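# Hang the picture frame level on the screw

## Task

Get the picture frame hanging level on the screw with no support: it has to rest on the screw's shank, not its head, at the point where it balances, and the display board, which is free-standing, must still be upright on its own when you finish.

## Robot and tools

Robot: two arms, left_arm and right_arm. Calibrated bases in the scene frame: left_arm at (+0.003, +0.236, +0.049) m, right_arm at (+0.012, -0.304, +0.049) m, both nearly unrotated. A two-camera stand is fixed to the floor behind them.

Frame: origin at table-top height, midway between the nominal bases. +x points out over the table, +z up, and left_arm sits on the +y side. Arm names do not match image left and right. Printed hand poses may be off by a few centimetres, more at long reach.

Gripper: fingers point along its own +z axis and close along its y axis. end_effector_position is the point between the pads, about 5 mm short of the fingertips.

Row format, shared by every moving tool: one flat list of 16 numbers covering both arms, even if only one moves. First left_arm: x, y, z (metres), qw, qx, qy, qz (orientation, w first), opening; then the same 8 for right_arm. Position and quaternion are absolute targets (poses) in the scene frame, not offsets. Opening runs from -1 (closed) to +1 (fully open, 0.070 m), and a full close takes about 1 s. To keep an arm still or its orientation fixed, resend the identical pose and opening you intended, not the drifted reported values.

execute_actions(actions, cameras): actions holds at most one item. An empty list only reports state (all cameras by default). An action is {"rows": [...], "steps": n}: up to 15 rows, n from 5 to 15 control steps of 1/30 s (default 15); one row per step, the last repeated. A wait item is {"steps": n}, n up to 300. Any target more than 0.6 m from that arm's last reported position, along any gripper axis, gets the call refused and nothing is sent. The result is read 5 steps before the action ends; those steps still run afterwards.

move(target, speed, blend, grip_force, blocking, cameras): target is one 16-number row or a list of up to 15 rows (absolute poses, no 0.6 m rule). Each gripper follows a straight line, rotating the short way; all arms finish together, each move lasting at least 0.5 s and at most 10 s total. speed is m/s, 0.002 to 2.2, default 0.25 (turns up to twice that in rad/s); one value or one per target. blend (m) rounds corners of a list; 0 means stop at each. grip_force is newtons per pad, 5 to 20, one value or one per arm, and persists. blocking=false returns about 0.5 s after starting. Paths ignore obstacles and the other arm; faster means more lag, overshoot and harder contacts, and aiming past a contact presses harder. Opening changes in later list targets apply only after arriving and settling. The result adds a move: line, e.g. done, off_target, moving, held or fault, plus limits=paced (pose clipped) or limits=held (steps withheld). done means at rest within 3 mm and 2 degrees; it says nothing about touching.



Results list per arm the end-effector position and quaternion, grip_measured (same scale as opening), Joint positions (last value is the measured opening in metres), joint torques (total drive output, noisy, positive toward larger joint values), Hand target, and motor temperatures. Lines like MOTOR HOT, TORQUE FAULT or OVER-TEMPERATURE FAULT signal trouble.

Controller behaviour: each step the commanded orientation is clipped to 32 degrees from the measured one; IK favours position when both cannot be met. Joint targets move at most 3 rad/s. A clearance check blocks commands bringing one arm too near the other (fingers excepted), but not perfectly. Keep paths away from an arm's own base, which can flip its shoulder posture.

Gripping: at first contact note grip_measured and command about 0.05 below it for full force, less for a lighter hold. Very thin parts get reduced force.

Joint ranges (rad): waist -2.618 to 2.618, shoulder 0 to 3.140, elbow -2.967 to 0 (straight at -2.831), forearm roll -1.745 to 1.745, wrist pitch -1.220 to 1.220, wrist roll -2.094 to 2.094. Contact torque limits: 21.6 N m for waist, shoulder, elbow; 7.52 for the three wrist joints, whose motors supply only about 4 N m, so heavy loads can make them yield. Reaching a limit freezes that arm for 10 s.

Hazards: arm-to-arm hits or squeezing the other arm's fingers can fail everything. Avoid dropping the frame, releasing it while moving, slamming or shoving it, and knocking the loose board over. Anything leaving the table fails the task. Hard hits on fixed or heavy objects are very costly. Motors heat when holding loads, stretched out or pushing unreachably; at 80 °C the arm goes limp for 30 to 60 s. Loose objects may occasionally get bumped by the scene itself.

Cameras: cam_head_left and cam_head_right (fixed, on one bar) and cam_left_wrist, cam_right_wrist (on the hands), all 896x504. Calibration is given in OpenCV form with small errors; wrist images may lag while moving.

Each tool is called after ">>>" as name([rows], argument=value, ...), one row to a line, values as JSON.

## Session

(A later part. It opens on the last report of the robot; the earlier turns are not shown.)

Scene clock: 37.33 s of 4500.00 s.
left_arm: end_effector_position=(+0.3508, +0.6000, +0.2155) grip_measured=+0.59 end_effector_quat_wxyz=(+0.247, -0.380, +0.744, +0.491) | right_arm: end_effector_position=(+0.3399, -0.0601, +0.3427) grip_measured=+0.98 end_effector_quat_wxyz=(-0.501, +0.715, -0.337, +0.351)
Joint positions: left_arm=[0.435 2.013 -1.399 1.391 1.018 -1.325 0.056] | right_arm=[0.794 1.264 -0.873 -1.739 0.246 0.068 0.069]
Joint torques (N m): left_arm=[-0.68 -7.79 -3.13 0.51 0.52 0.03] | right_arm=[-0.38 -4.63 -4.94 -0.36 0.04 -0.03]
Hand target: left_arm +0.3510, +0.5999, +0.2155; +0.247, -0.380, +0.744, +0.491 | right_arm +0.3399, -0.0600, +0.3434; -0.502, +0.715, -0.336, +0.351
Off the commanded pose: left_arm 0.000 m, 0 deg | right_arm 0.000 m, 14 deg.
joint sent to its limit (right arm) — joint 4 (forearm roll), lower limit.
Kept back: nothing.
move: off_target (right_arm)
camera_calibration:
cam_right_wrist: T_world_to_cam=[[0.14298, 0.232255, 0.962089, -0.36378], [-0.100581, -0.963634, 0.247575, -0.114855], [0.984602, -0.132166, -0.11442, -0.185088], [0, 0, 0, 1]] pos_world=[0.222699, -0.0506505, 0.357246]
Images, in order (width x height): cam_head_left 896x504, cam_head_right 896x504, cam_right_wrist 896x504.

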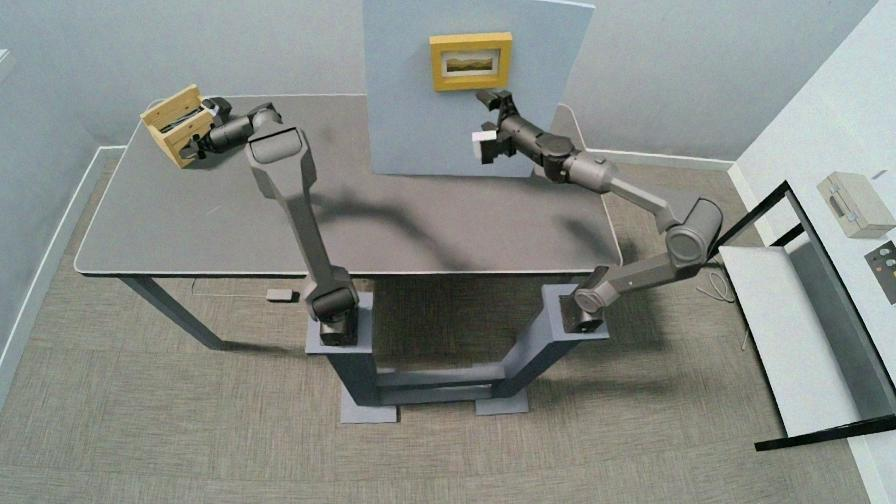

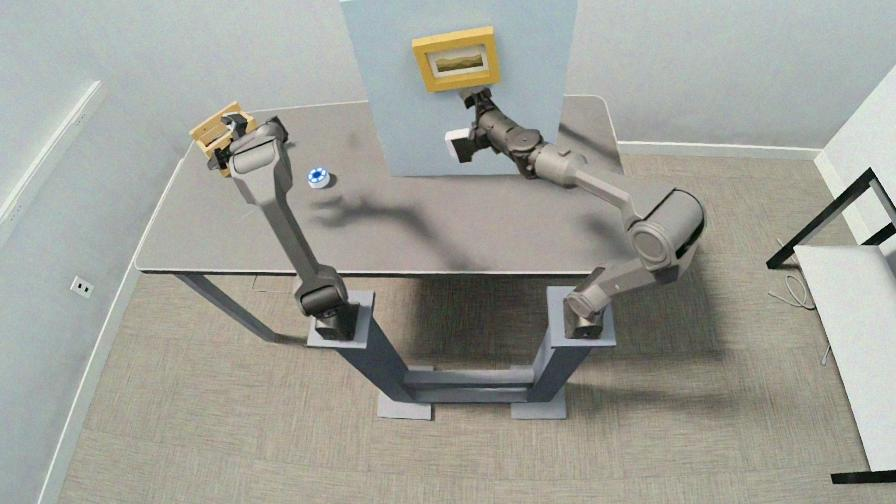

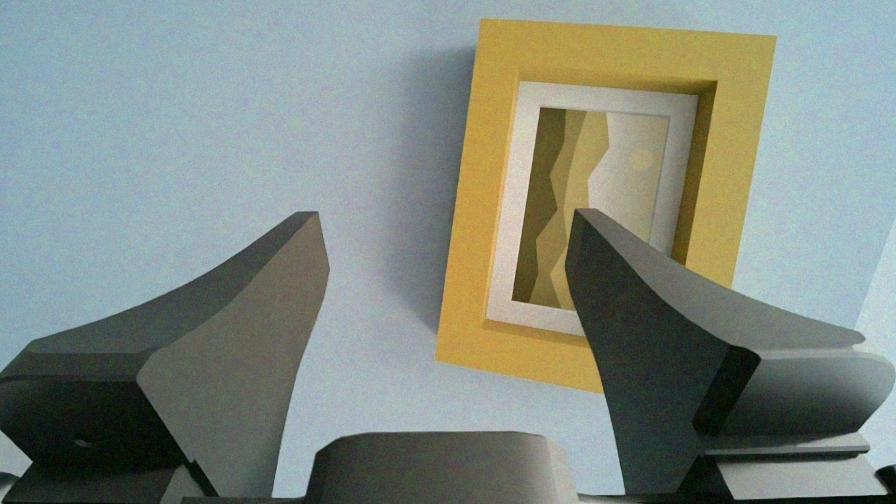

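>>> move([
  [0.351,0.5999,0.2155,0.247,-0.380,0.744,0.491,0.59, 0.33,-0.08,0.343,0.678,-0.2008,0.678,0.2008,1],
  [0.351,0.5999,0.2155,0.247,-0.380,0.744,0.491,0.59, 0.34,-0.05,0.343,0.5891,-0.6514,0.2861,-0.3830,1],
], speed=0.7, blend=[0.005,0], cameras=["cam_right_wrist","cam_head_left"])

Scene clock: 42.00 s of 4500.00 s.
left_arm: end_effector_position=(+0.3508, +0.6000, +0.2155) grip_measured=+0.59 end_effector_quat_wxyz=(+0.247, -0.380, +0.744, +0.491) | right_arm: end_effector_position=(+0.3398, -0.0503, +0.3422) grip_measured=+0.98 end_effector_quat_wxyz=(-0.588, +0.652, -0.286, +0.383)
Joint positions: left_arm=[0.435 2.013 -1.399 1.391 1.018 -1.325 0.056] | right_arm=[0.772 1.321 -0.697 0.328 -0.546 -2.014 0.069]
Joint torques (N m): left_arm=[-0.71 -7.77 -3.06 0.53 0.5 0.02] | right_arm=[0.19 -2.96 -4.62 -0.26 -0.86 0.3]
Hand target: left_arm +0.3510, +0.5999, +0.2155; +0.247, -0.380, +0.744, +0.491 | right_arm +0.3400, -0.0500, +0.3430; -0.589, +0.651, -0.286, +0.383
Off the commanded pose: left_arm 0.000 m, 0 deg | right_arm 0.001 m, 0 deg.
Kept back: nothing.
move: done
camera_calibration:
cam_right_wrist: T_world_to_cam=[[-0.0638945, 0.106046, 0.992306, -0.31189], [-0.0776201, -0.991854, 0.101, -0.064317], [0.994933, -0.0705696, 0.0716054, -0.247781], [0, 0, 0, 1]] pos_world=[0.221605, -0.048204, 0.333729]
Images, in order (width x height): cam_head_left 896x504, cam_right_wrist 896x504.

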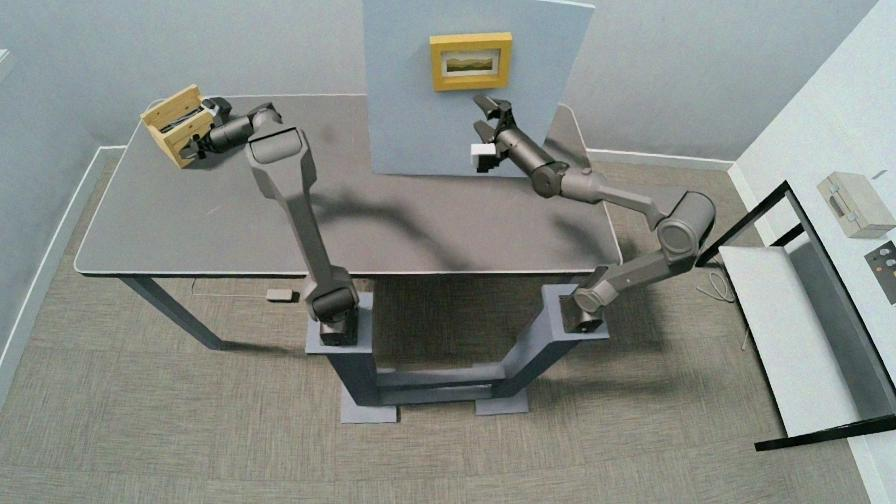

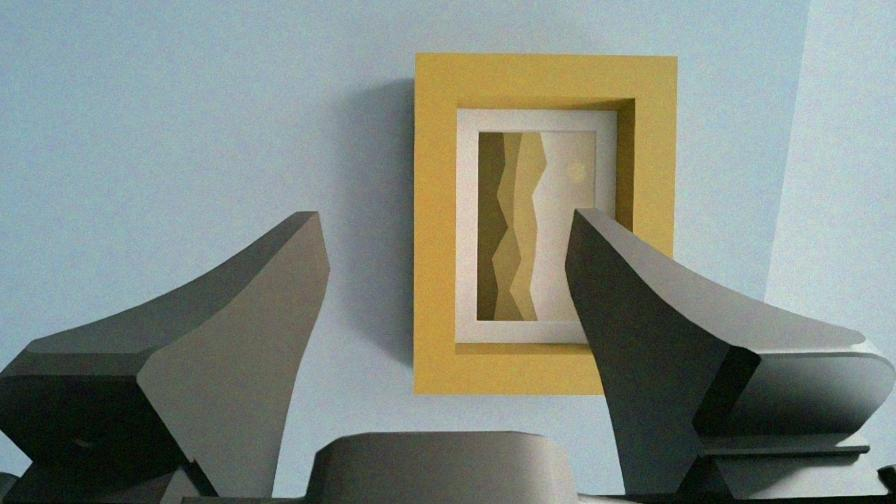

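>>> move(target=[0.351,0.5999,0.2155,0.247,-0.380,0.744,0.491,0.59, 0.426,-0.052,0.3428,0.5891,-0.6514,0.2861,-0.3830,1], speed=0.12, cameras=["cam_right_wrist","cam_head_left"])

>>> zoom_image(camera="cam_head_left", region=[410, 20, 550, 120])

Scene clock: 43.67 s of 4500.00 s.
left_arm: end_effector_position=(+0.3508, +0.6000, +0.2155) grip_measured=+0.59 end_effector_quat_wxyz=(+0.247, -0.380, +0.744, +0.491) | right_arm: end_effector_position=(+0.4264, -0.0520, +0.3427) grip_measured=+0.98 end_effector_quat_wxyz=(-0.589, +0.651, -0.286, +0.383)
Joint positions: left_arm=[0.435 2.013 -1.399 1.391 1.018 -1.325 0.056] | right_arm=[0.542 1.563 -0.942 -0.123 -0.525 -1.627 0.069]
Joint torques (N m): left_arm=[-0.67 -7.69 -3.23 0.51 0.49 0.04] | right_arm=[0.72 -6.78 -3.69 0.15 -0.72 -0.03]
Hand target: left_arm +0.3510, +0.5999, +0.2155; +0.247, -0.380, +0.744, +0.491 | right_arm +0.4260, -0.0520, +0.3428; -0.589, +0.651, -0.286, +0.383
Off the commanded pose: left_arm 0.000 m, 0 deg | right_arm 0.000 m, 0 deg.
Kept back: nothing.
move: done
camera_calibration:
cam_right_wrist: T_world_to_cam=[[-0.0652258, 0.104195, 0.992416, -0.306195], [-0.0779082, -0.992029, 0.0990345, -0.0585767], [0.994825, -0.0708577, 0.0728236, -0.334471], [0, 0, 0, 1]] pos_world=[0.308204, -0.0499055, 0.334031]
Images, in order (width x height): cam_head_left 896x504, cam_right_wrist 896x504.

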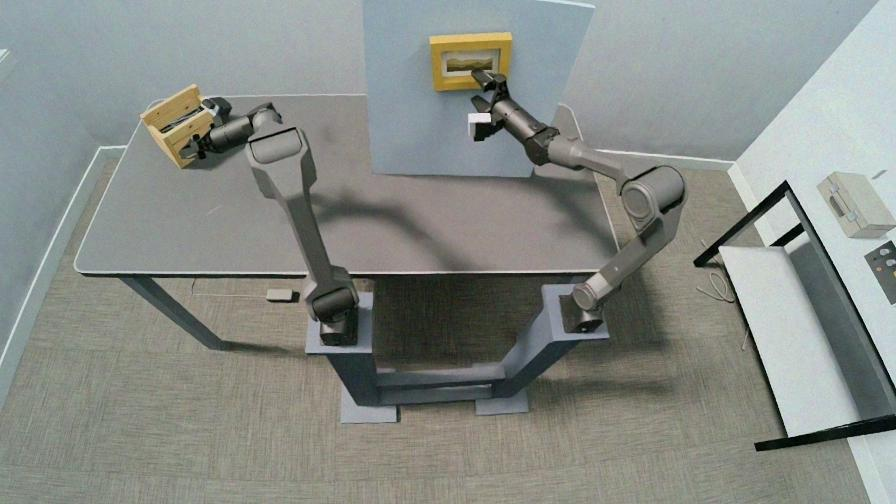

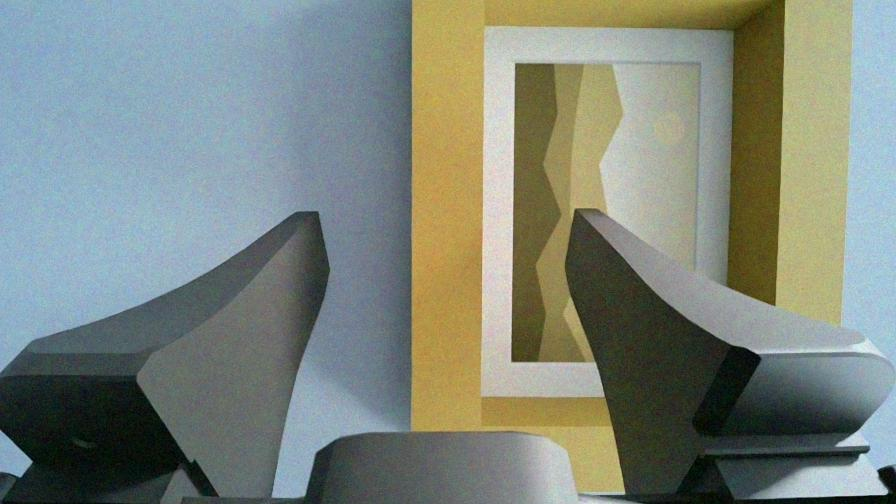

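Scaled by 3.600 from the camera's 896x504 image, which has a finer 1280x720 frame.

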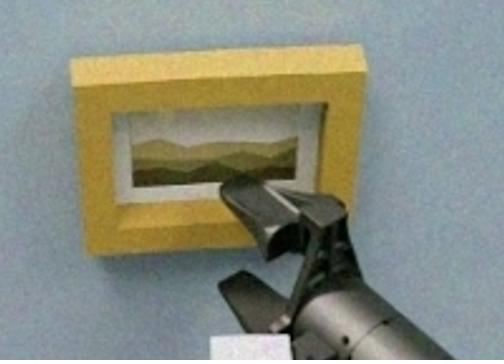

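>>> move(target=[0.351,0.5999,0.2155,0.247,-0.380,0.744,0.491,0.59, 0.439,-0.052,0.3437,0.5891,-0.6514,0.2861,-0.3830,1], speed=0.08, cameras=["cam_right_wrist","cam_head_left","cam_head_right"])

>>> zoom_image(camera="cam_head_left", region=[410, 20, 550, 120])

>>> zoom_image(camera="cam_head_right", region=[390, 10, 530, 110])

Scene clock: 45.03 s of 4500.00 s.
left_arm: end_effector_position=(+0.3508, +0.6000, +0.2155) grip_measured=+0.59 end_effector_quat_wxyz=(+0.247, -0.380, +0.744, +0.491) | right_arm: end_effector_position=(+0.4389, -0.0518, +0.3438) grip_measured=+0.98 end_effector_quat_wxyz=(-0.589, +0.652, -0.286, +0.383)
Joint positions: left_arm=[0.435 2.013 -1.399 1.391 1.018 -1.325 0.056] | right_arm=[0.52 1.599 -0.988 -0.173 -0.517 -1.584 0.069]
Joint torques (N m): left_arm=[-0.87 -7.69 -3.01 0.51 0.5 0] | right_arm=[0.06 -5.74 -4.25 0.18 -0.71 0.15]
Hand target: left_arm +0.3510, +0.5999, +0.2155; +0.247, -0.380, +0.744, +0.491 | right_arm +0.4390, -0.0520, +0.3437; -0.589, +0.651, -0.286, +0.383
Off the commanded pose: left_arm 0.000 m, 0 deg | right_arm 0.000 m, 0 deg.
Kept back: nothing.
move: done
camera_calibration:
cam_right_wrist: T_world_to_cam=[[-0.065999, 0.104778, 0.992303, -0.306064], [-0.0771334, -0.992031, 0.099619, -0.0580367], [0.994834, -0.0699649, 0.073555, -0.347275], [0, 0, 0, 1]] pos_world=[0.320805, -0.0498025, 0.335034]
Images, in order (width x height): cam_head_left 896x504, cam_head_right 896x504, cam_right_wrist 896x504.

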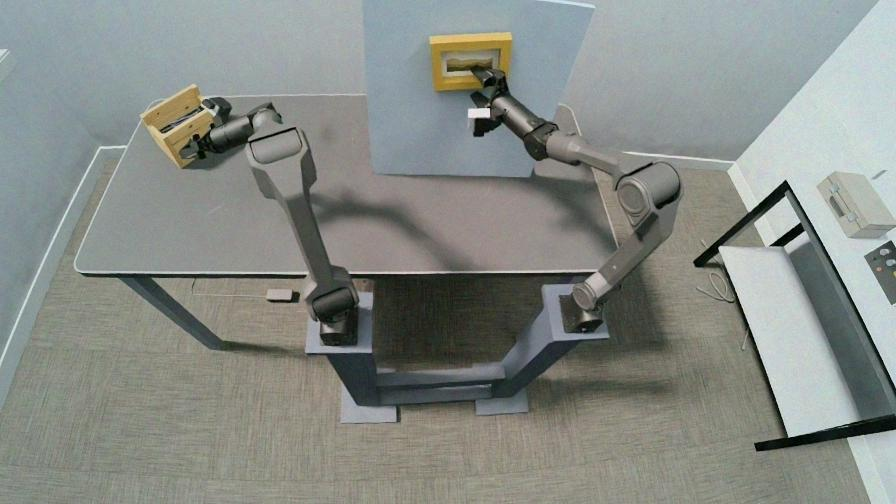

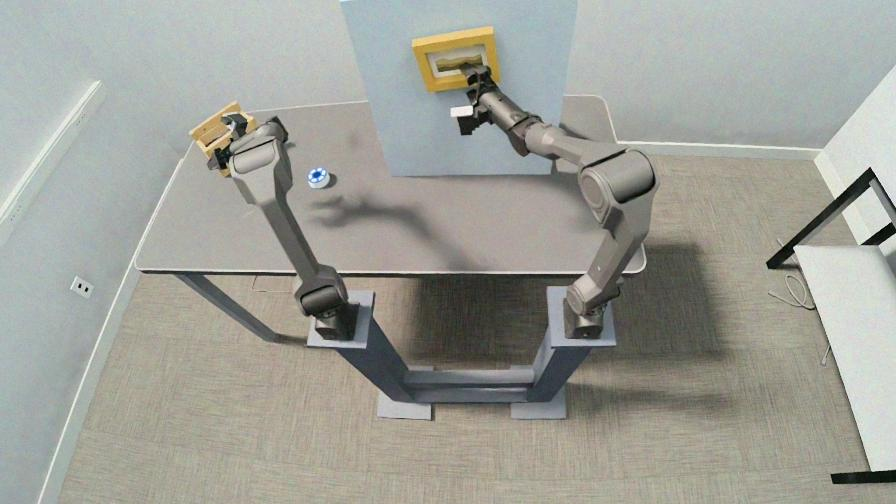

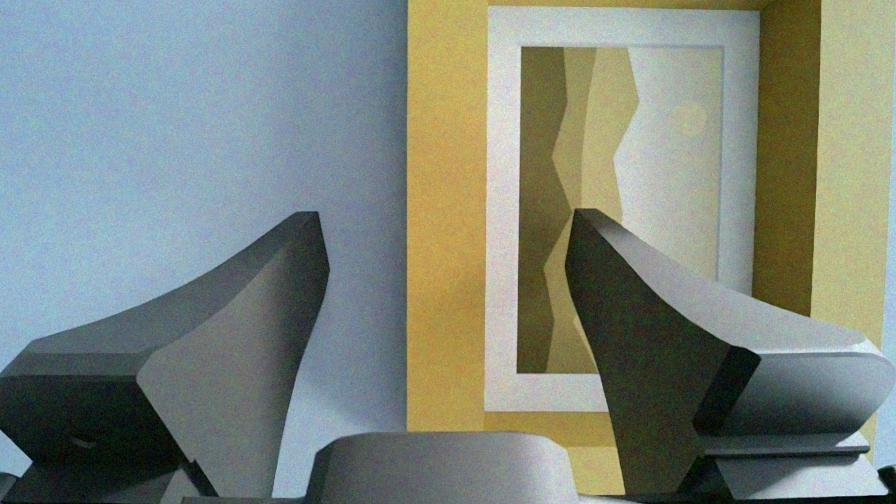

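Scaled by 3.600 from the camera's 896x504 image, which has a finer 1280x720 frame.

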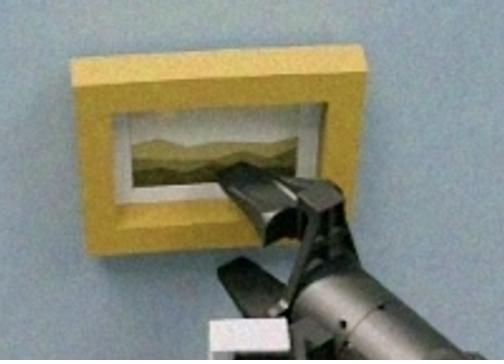

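Scaled by 3.600 from the camera's 896x504 image, which has a finer 1280x720 frame.

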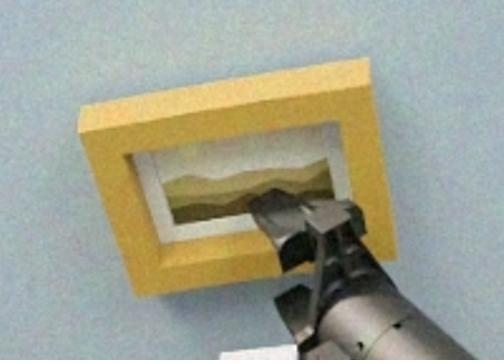

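>>> move(target=[0.351,0.5999,0.2155,0.247,-0.380,0.744,0.491,0.59, 0.439,-0.052,0.3437,0.5891,-0.6514,0.2861,-0.3830,-0.62], speed=0.08, grip_force=10, cameras=["cam_right_wrist","cam_head_left","cam_head_right"])

>>> zoom_image(camera="cam_head_left", region=[410, 20, 550, 120])

>>> zoom_image(camera="cam_head_right", region=[390, 10, 530, 110])

Scene clock: 48.80 s of 4500.00 s.
left_arm: end_effector_position=(+0.3508, +0.6000, +0.2155) grip_measured=+0.59 end_effector_quat_wxyz=(+0.247, -0.380, +0.744, +0.491) | right_arm: end_effector_position=(+0.4390, -0.0519, +0.3438) grip_measured=-0.44 end_effector_quat_wxyz=(-0.589, +0.651, -0.286, +0.383)
Joint positions: left_arm=[0.435 2.013 -1.399 1.391 1.018 -1.325 0.056] | right_arm=[0.52 1.599 -0.988 -0.172 -0.517 -1.584 0.02]
Joint torques (N m): left_arm=[-0.89 -7.62 -2.95 0.5 0.48 0] | right_arm=[0.7 -6.85 -3.7 -0.2 -0.9 -0.05]
Hand target: left_arm +0.3510, +0.5999, +0.2155; +0.247, -0.380, +0.744, +0.491 | right_arm +0.4390, -0.0520, +0.3437; -0.589, +0.651, -0.286, +0.383
Off the commanded pose: left_arm 0.000 m, 0 deg | right_arm 0.000 m, 0 deg.
Kept back: nothing.
grip_force (N): 10, 10
move: done
camera_calibration:
cam_right_wrist: T_world_to_cam=[[-0.0654558, 0.103894, 0.992432, -0.306422], [-0.0777066, -0.992075, 0.0987317, -0.0575698], [0.994825, -0.070656, 0.0730103, -0.347132], [0, 0, 0, 1]] pos_world=[0.320805, -0.049805, 0.335132]
Images, in order (width x height): cam_head_left 896x504, cam_head_right 896x504, cam_right_wrist 896x504.

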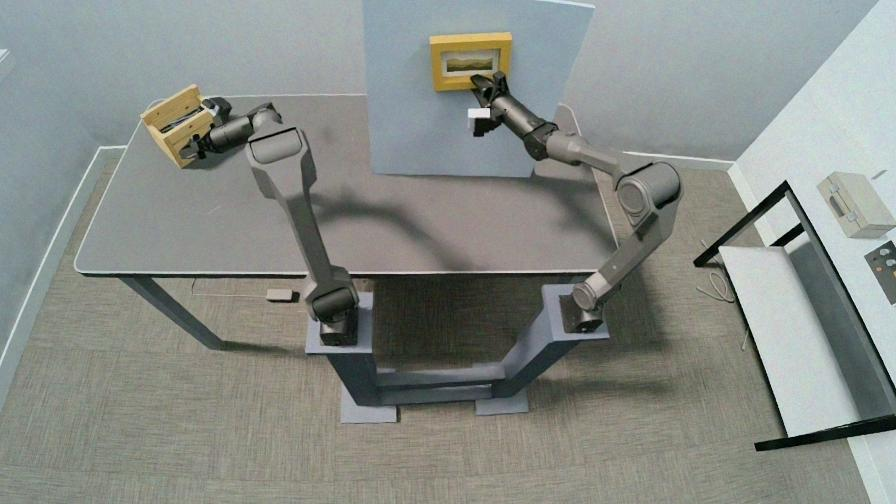

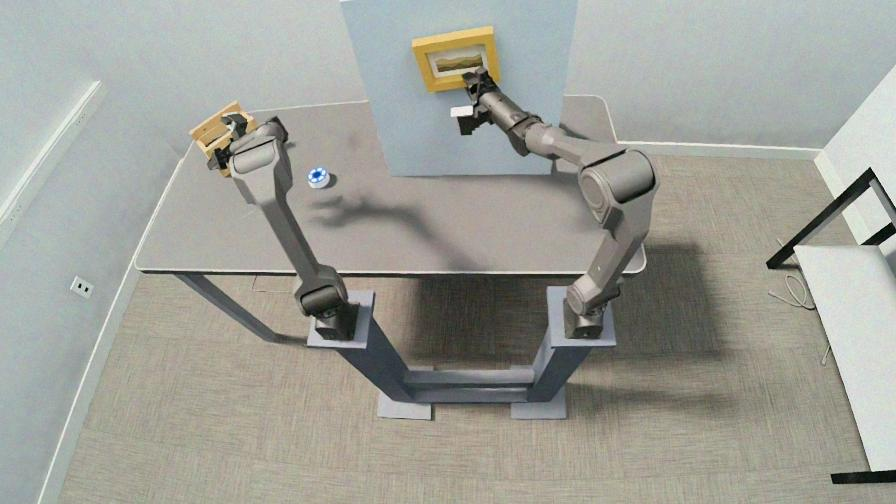

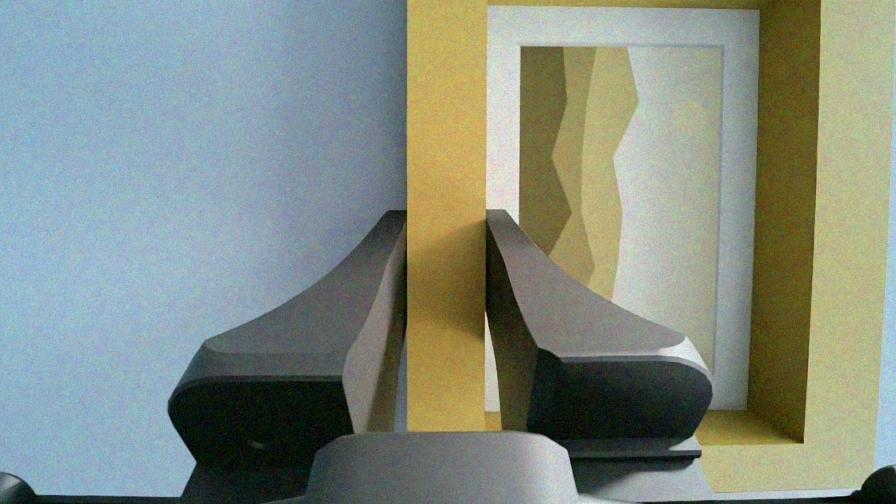

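Scaled by 3.600 from the camera's 896x504 image, which has a finer 1280x720 frame.

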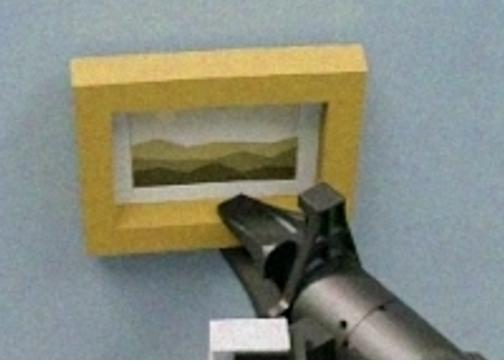

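Scaled by 3.600 from the camera's 896x504 image, which has a finer 1280x720 frame.

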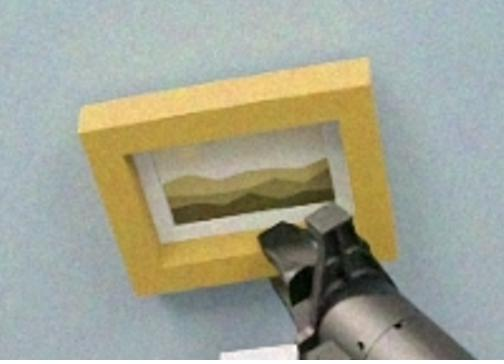

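>>> move([
  [0.351,0.5999,0.2155,0.247,-0.380,0.744,0.491,0.59, 0.4385,-0.0512,0.3497,0.5891,-0.6514,0.2861,-0.3830,-0.62],
  [0.351,0.5999,0.2155,0.247,-0.380,0.744,0.491,0.59, 0.4385,-0.0458,0.3497,0.6289,-0.6132,0.3096,-0.3643,-0.62],
], speed=0.06, cameras=["cam_right_wrist","cam_head_left","cam_head_right"])

>>> zoom_image(camera="cam_head_left", region=[410, 20, 550, 120])

>>> zoom_image(camera="cam_head_right", region=[390, 10, 530, 110])

Scene clock: 51.07 s of 4500.00 s.
left_arm: end_effector_position=(+0.3508, +0.6000, +0.2155) grip_measured=+0.59 end_effector_quat_wxyz=(+0.247, -0.380, +0.744, +0.491) | right_arm: end_effector_position=(+0.4386, -0.0459, +0.3500) grip_measured=-0.45 end_effector_quat_wxyz=(+0.629, -0.613, +0.310, -0.364)
Joint positions: left_arm=[0.435 2.013 -1.399 1.391 1.018 -1.325 0.056] | right_arm=[0.541 1.623 -0.977 -0.104 -0.619 -1.54 0.019]
Joint torques (N m): left_arm=[-0.77 -7.81 -3.15 0.51 0.48 -0.01] | right_arm=[0.44 -6.86 -4.47 0.02 -1.09 0.22]
Hand target: left_arm +0.3510, +0.5999, +0.2155; +0.247, -0.380, +0.744, +0.491 | right_arm +0.4385, -0.0458, +0.3497; +0.629, -0.613, +0.310, -0.364
Off the commanded pose: left_arm 0.000 m, 0 deg | right_arm 0.000 m, 0 deg.
Kept back: nothing.
grip_force (N): 10, 10
move: done
camera_calibration:
cam_right_wrist: T_world_to_cam=[[-0.0664925, -0.0214278, 0.997557, -0.320382], [-0.0780812, -0.996592, -0.0266116, -0.00851111], [0.994727, -0.0796599, 0.0645927, -0.344186], [0, 0, 0, 1]] pos_world=[0.320404, -0.042765, 0.341605]
Images, in order (width x height): cam_head_left 896x504, cam_head_right 896x504, cam_right_wrist 896x504.

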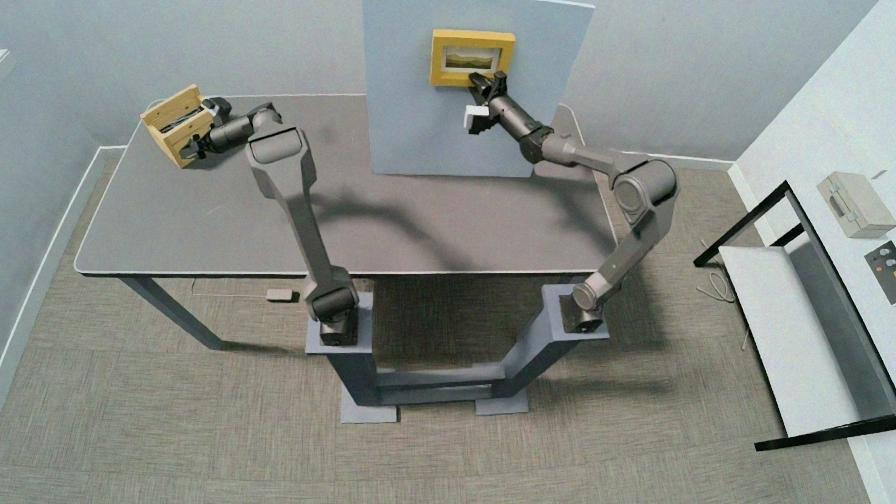

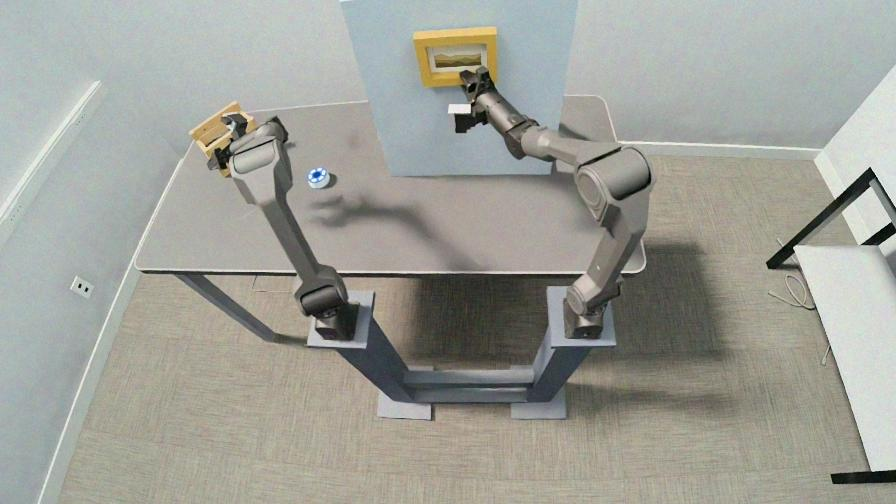

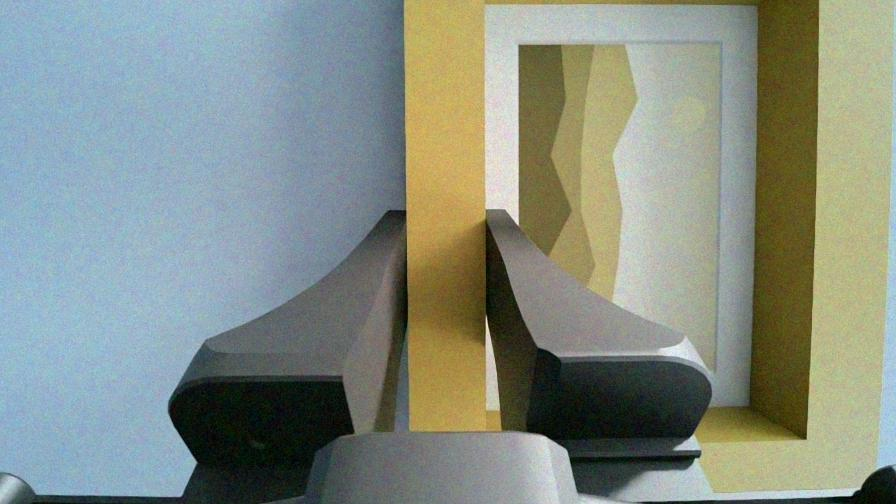

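Scaled by 3.600 from the camera's 896x504 image, which has a finer 1280x720 frame.

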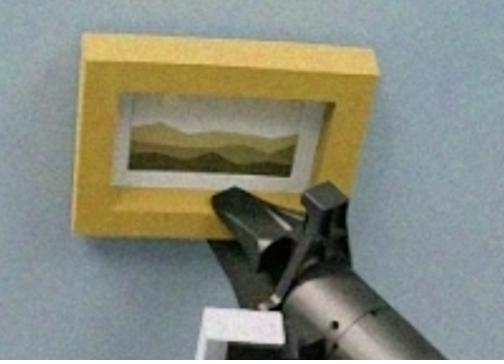

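Scaled by 3.600 from the camera's 896x504 image, which has a finer 1280x720 frame.

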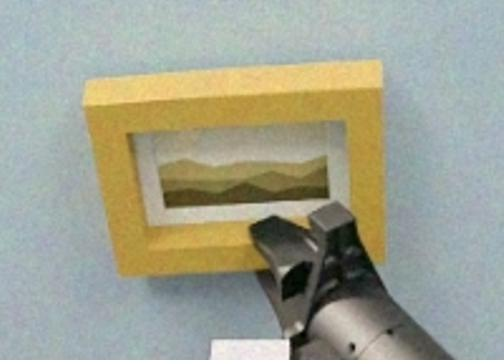

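>>> move(target=[0.351,0.5999,0.2155,0.247,-0.380,0.744,0.491,0.59, 0.4385,-0.0458,0.3430,0.6289,-0.6132,0.3096,-0.3643,-0.62], speed=0.03, cameras=["cam_head_left","cam_head_right"])

>>> zoom_image(camera="cam_head_left", region=[410, 20, 550, 120])

>>> zoom_image(camera="cam_head_right", region=[390, 10, 530, 110])

Scene clock: 52.17 s of 4500.00 s.
left_arm: end_effector_position=(+0.3508, +0.6000, +0.2155) grip_measured=+0.59 end_effector_quat_wxyz=(+0.247, -0.380, +0.744, +0.491) | right_arm: end_effector_position=(+0.4384, -0.0461, +0.3457) grip_measured=-0.44 end_effector_quat_wxyz=(+0.631, -0.611, +0.309, -0.365)
Joint positions: left_arm=[0.435 2.013 -1.399 1.391 1.018 -1.325 0.056] | right_arm=[0.541 1.632 -0.963 -0.1 -0.648 -1.544 0.019]
Joint torques (N m): left_arm=[-0.72 -7.67 -3.09 0.5 0.5 0.02] | right_arm=[0.86 -3.32 -2.45 -0.51 0 -0.26]
Hand target: left_arm +0.3510, +0.5999, +0.2155; +0.247, -0.380, +0.744, +0.491 | right_arm +0.4385, -0.0458, +0.3430; +0.629, -0.613, +0.310, -0.364
Off the commanded pose: left_arm 0.000 m, 0 deg | right_arm 0.003 m, 0 deg.
Kept back: nothing.
grip_force (N): 10, 10
move: done
Images, in order (width x height): cam_head_left 896x504, cam_head_right 896x504.

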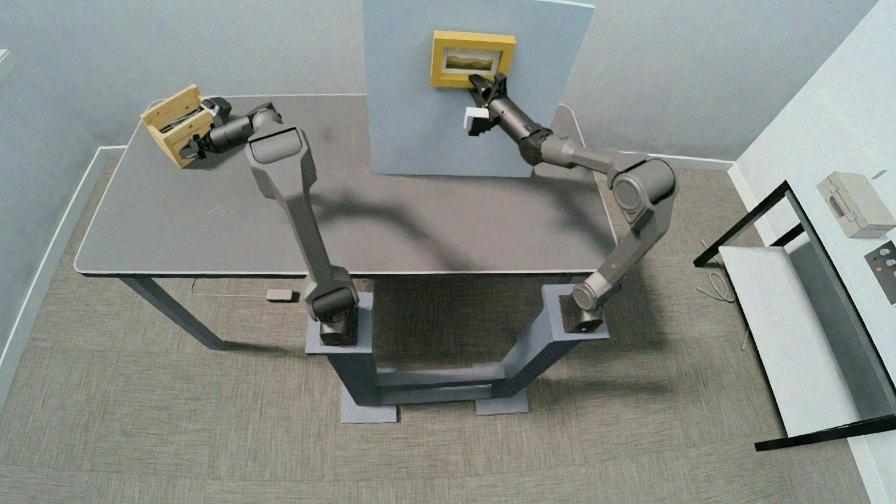

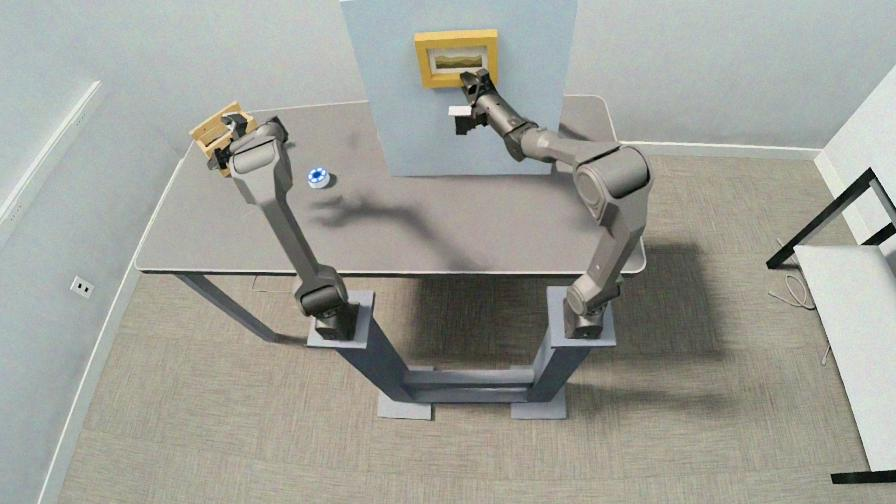

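Scaled by 3.600 from the camera's 896x504 image, which has a finer 1280x720 frame.

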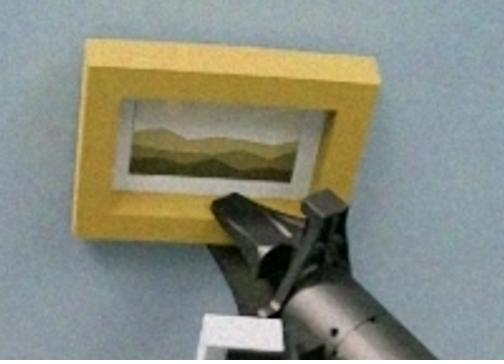

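Scaled by 3.600 from the camera's 896x504 image, which has a finer 1280x720 frame.

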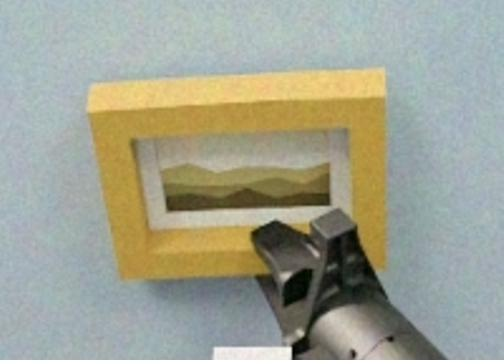

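>>> move([
  [0.40,0.40,0.38,0.315,-0.330,0.651,-0.607,1, 0.4385,-0.0458,0.3452,0.6289,-0.6132,0.3096,-0.3643,-0.62],
  [0.470,0.235,0.42,0.315,-0.330,0.651,-0.607,1, 0.4385,-0.0458,0.3452,0.6289,-0.6132,0.3096,-0.3643,-0.62],
], speed=0.6, blend=[0.02,0], cameras=["cam_left_wrist","cam_head_left"])

Scene clock: 58.43 s of 4500.00 s.
left_arm: end_effector_position=(+0.4703, +0.2352, +0.4199) grip_measured=+0.98 end_effector_quat_wxyz=(+0.315, -0.330, +0.651, -0.607) | right_arm: end_effector_position=(+0.4386, -0.0460, +0.3440) grip_measured=-0.44 end_effector_quat_wxyz=(+0.628, -0.614, +0.310, -0.364)
Joint positions: left_arm=[0.424 1.658 -1.422 -1.582 1.037 0.142 0.069] | right_arm=[0.541 1.631 -0.965 -0.101 -0.635 -1.544 0.02]
Joint torques (N m): left_arm=[0.54 -6.84 -2.84 -0.81 0.24 0.06] | right_arm=[1.6 -3.17 -2.21 -0.57 0.43 0.1]
Hand target: left_arm +0.4700, +0.2350, +0.4200; +0.315, -0.330, +0.651, -0.607 | right_arm +0.4385, -0.0458, +0.3452; +0.629, -0.613, +0.310, -0.364
Off the commanded pose: left_arm 0.000 m, 0 deg | right_arm 0.001 m, 0 deg.
Kept back: nothing.
grip_force (N): 10, 10
move: done
camera_calibration:
cam_left_wrist: T_world_to_cam=[[0.060101, -0.0681838, 0.995861, -0.426849], [-0.937161, -0.347354, 0.0327761, 0.50929], [0.343681, -0.935252, -0.0847755, 0.215622], [0, 0, 0, 1]] pos_world=[0.428835, 0.349461, 0.426669]
Images, in order (width x height): cam_head_left 896x504, cam_left_wrist 896x504.

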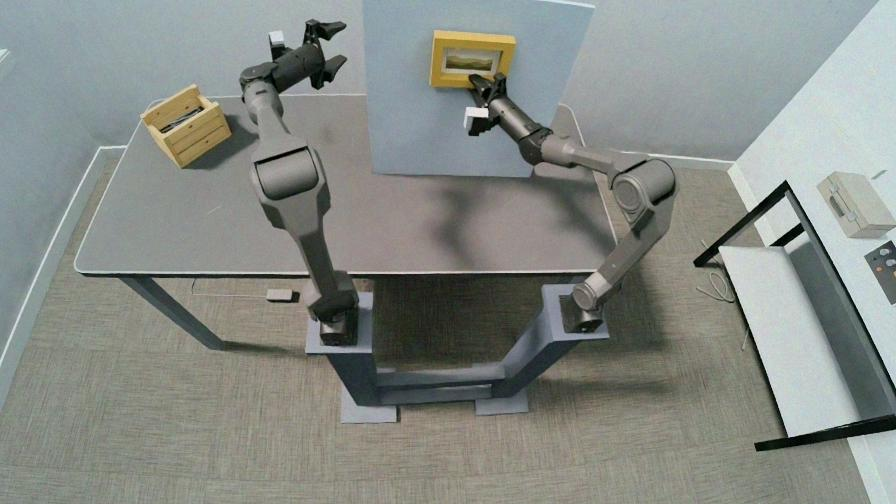

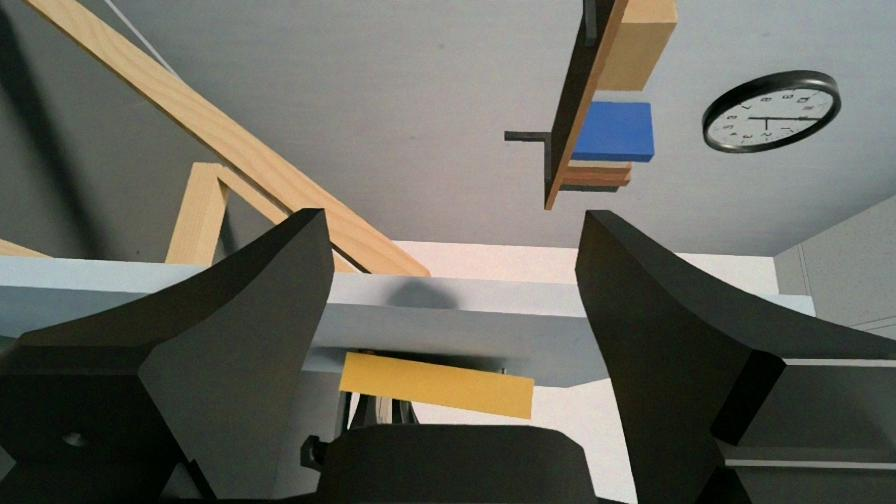

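>>> zoom_image(camera="cam_left_wrist", region=[325, 320, 565, 430])

>>> zoom_image(camera="cam_left_wrist", region=[470, 340, 550, 400])

Scaled by 2.100 from the camera's 896x504 image, which has a finer 1280x720 frame.

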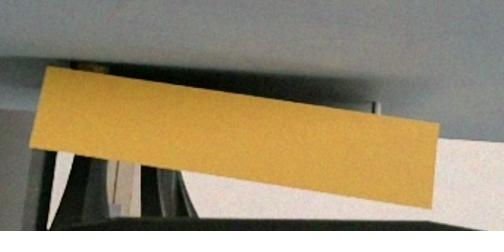

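Scaled by 6.300 from the camera's 896x504 image, which has a finer 1280x720 frame.

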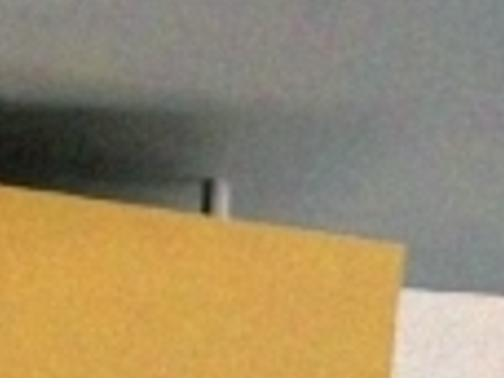

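>>> move(target=[0.497,0.235,0.42,0.315,-0.330,0.651,-0.607,1, 0.4385,-0.0458,0.3452,0.6289,-0.6132,0.3096,-0.3643,-0.62], speed=0.3, cameras=["cam_left_wrist"])

>>> zoom_image(camera="cam_left_wrist", region=[470, 350, 550, 420])

>>> zoom_image(camera="cam_left_wrist", region=[325, 340, 565, 430])

Scene clock: 59.53 s of 4500.00 s.
left_arm: end_effector_position=(+0.4973, +0.2353, +0.4198) grip_measured=+0.98 end_effector_quat_wxyz=(+0.315, -0.330, +0.651, -0.607) | right_arm: end_effector_position=(+0.4386, -0.0459, +0.3444) grip_measured=-0.44 end_effector_quat_wxyz=(+0.628, -0.614, +0.310, -0.364)
Joint positions: left_arm=[0.392 1.747 -1.539 -1.571 1.006 0.112 0.069] | right_arm=[0.541 1.631 -0.965 -0.101 -0.635 -1.544 0.02]
Joint torques (N m): left_arm=[-0.32 -7.84 -2.53 -0.67 0.1 -0.05] | right_arm=[1.36 -4.76 -3.31 -0.45 -0.13 0.08]
Hand target: left_arm +0.4970, +0.2350, +0.4200; +0.315, -0.330, +0.651, -0.607 | right_arm +0.4385, -0.0458, +0.3452; +0.629, -0.613, +0.310, -0.364
Off the commanded pose: left_arm 0.000 m, 0 deg | right_arm 0.001 m, 0 deg.
Kept back: nothing.
grip_force (N): 10, 10
move: done
camera_calibration:
cam_left_wrist: T_world_to_cam=[[0.0597588, -0.0680067, 0.995894, -0.428285], [-0.937408, -0.346707, 0.0325737, 0.534603], [0.343068, -0.935505, -0.0844688, 0.206665], [0, 0, 0, 1]] pos_world=[0.455835, 0.349561, 0.426569]
Images, in order (width x height): cam_left_wrist 896x504.

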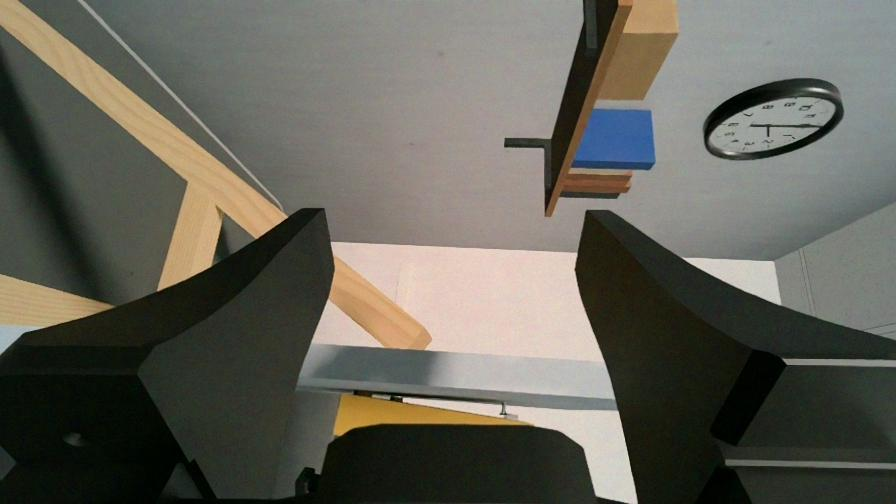

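Scaled by 6.300 from the camera's 896x504 image, which has a finer 1280x720 frame.

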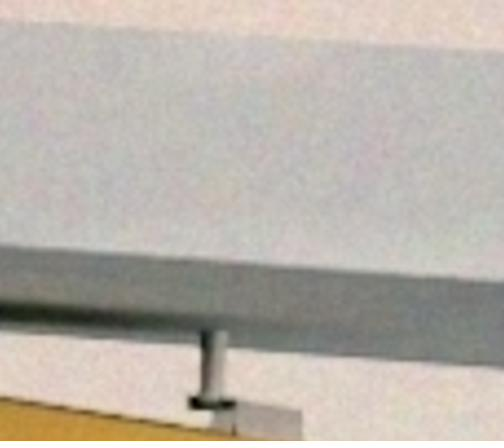

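Scaled by 2.100 from the camera's 896x504 image, which has a finer 1280x720 frame.

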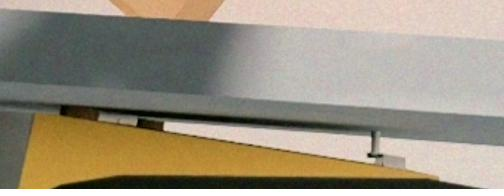

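>>> move([
  [0.497,0.235,0.42,0.315,-0.330,0.651,-0.607,1, 0.4385,-0.0458,0.3485,0.6289,-0.6132,0.3096,-0.3643,-0.62],
  [0.497,0.235,0.42,0.315,-0.330,0.651,-0.607,1, 0.4395,-0.0458,0.3485,0.6230,-0.6201,0.3216,-0.3524,-0.62],
], speed=0.06, cameras=["cam_left_wrist"])

>>> zoom_image(camera="cam_left_wrist", region=[470, 350, 550, 420])

>>> zoom_image(camera="cam_left_wrist", region=[325, 340, 565, 430])

Scene clock: 61.67 s of 4500.00 s.
left_arm: end_effector_position=(+0.4971, +0.2352, +0.4199) grip_measured=+0.98 end_effector_quat_wxyz=(+0.315, -0.330, +0.651, -0.607) | right_arm: end_effector_position=(+0.4391, -0.0453, +0.3483) grip_measured=-0.44 end_effector_quat_wxyz=(+0.623, -0.621, +0.321, -0.352)
Joint positions: left_arm=[0.392 1.747 -1.538 -1.571 1.006 0.112 0.069] | right_arm=[0.541 1.615 -0.993 -0.116 -0.561 -1.508 0.02]
Joint torques (N m): left_arm=[0.61 -8.51 -2.68 -0.92 0.21 0.09] | right_arm=[-1.93 -7.7 -5.46 0.61 -1.32 0.38]
Hand target: left_arm +0.4970, +0.2350, +0.4200; +0.315, -0.330, +0.651, -0.607 | right_arm +0.4395, -0.0458, +0.3485; +0.623, -0.620, +0.322, -0.352
Off the commanded pose: left_arm 0.000 m, 0 deg | right_arm 0.001 m, 0 deg.
Kept back: nothing.
grip_force (N): 10, 10
move: done
camera_calibration:
cam_left_wrist: T_world_to_cam=[[0.0597588, -0.0680067, 0.995894, -0.42838], [-0.937408, -0.346707, 0.0325737, 0.534378], [0.343068, -0.935505, -0.0844688, 0.206649], [0, 0, 0, 1]] pos_world=[0.455635, 0.349461, 0.426669]
Images, in order (width x height): cam_left_wrist 896x504.

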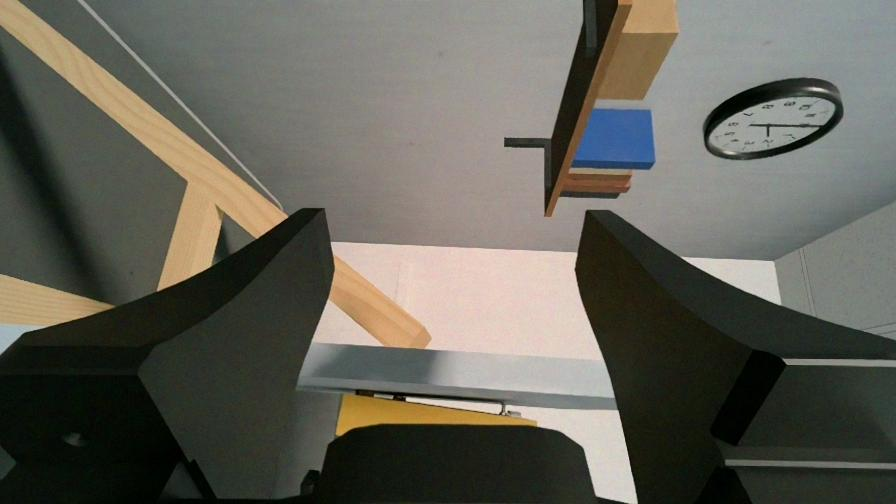

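Scaled by 6.300 from the camera's 896x504 image, which has a finer 1280x720 frame.

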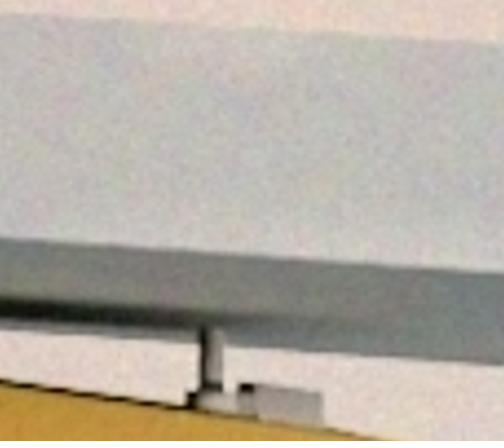

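Scaled by 2.100 from the camera's 896x504 image, which has a finer 1280x720 frame.

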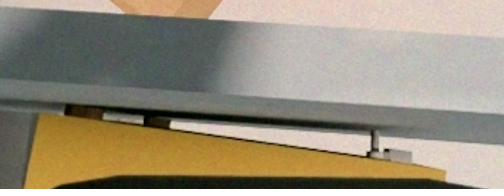

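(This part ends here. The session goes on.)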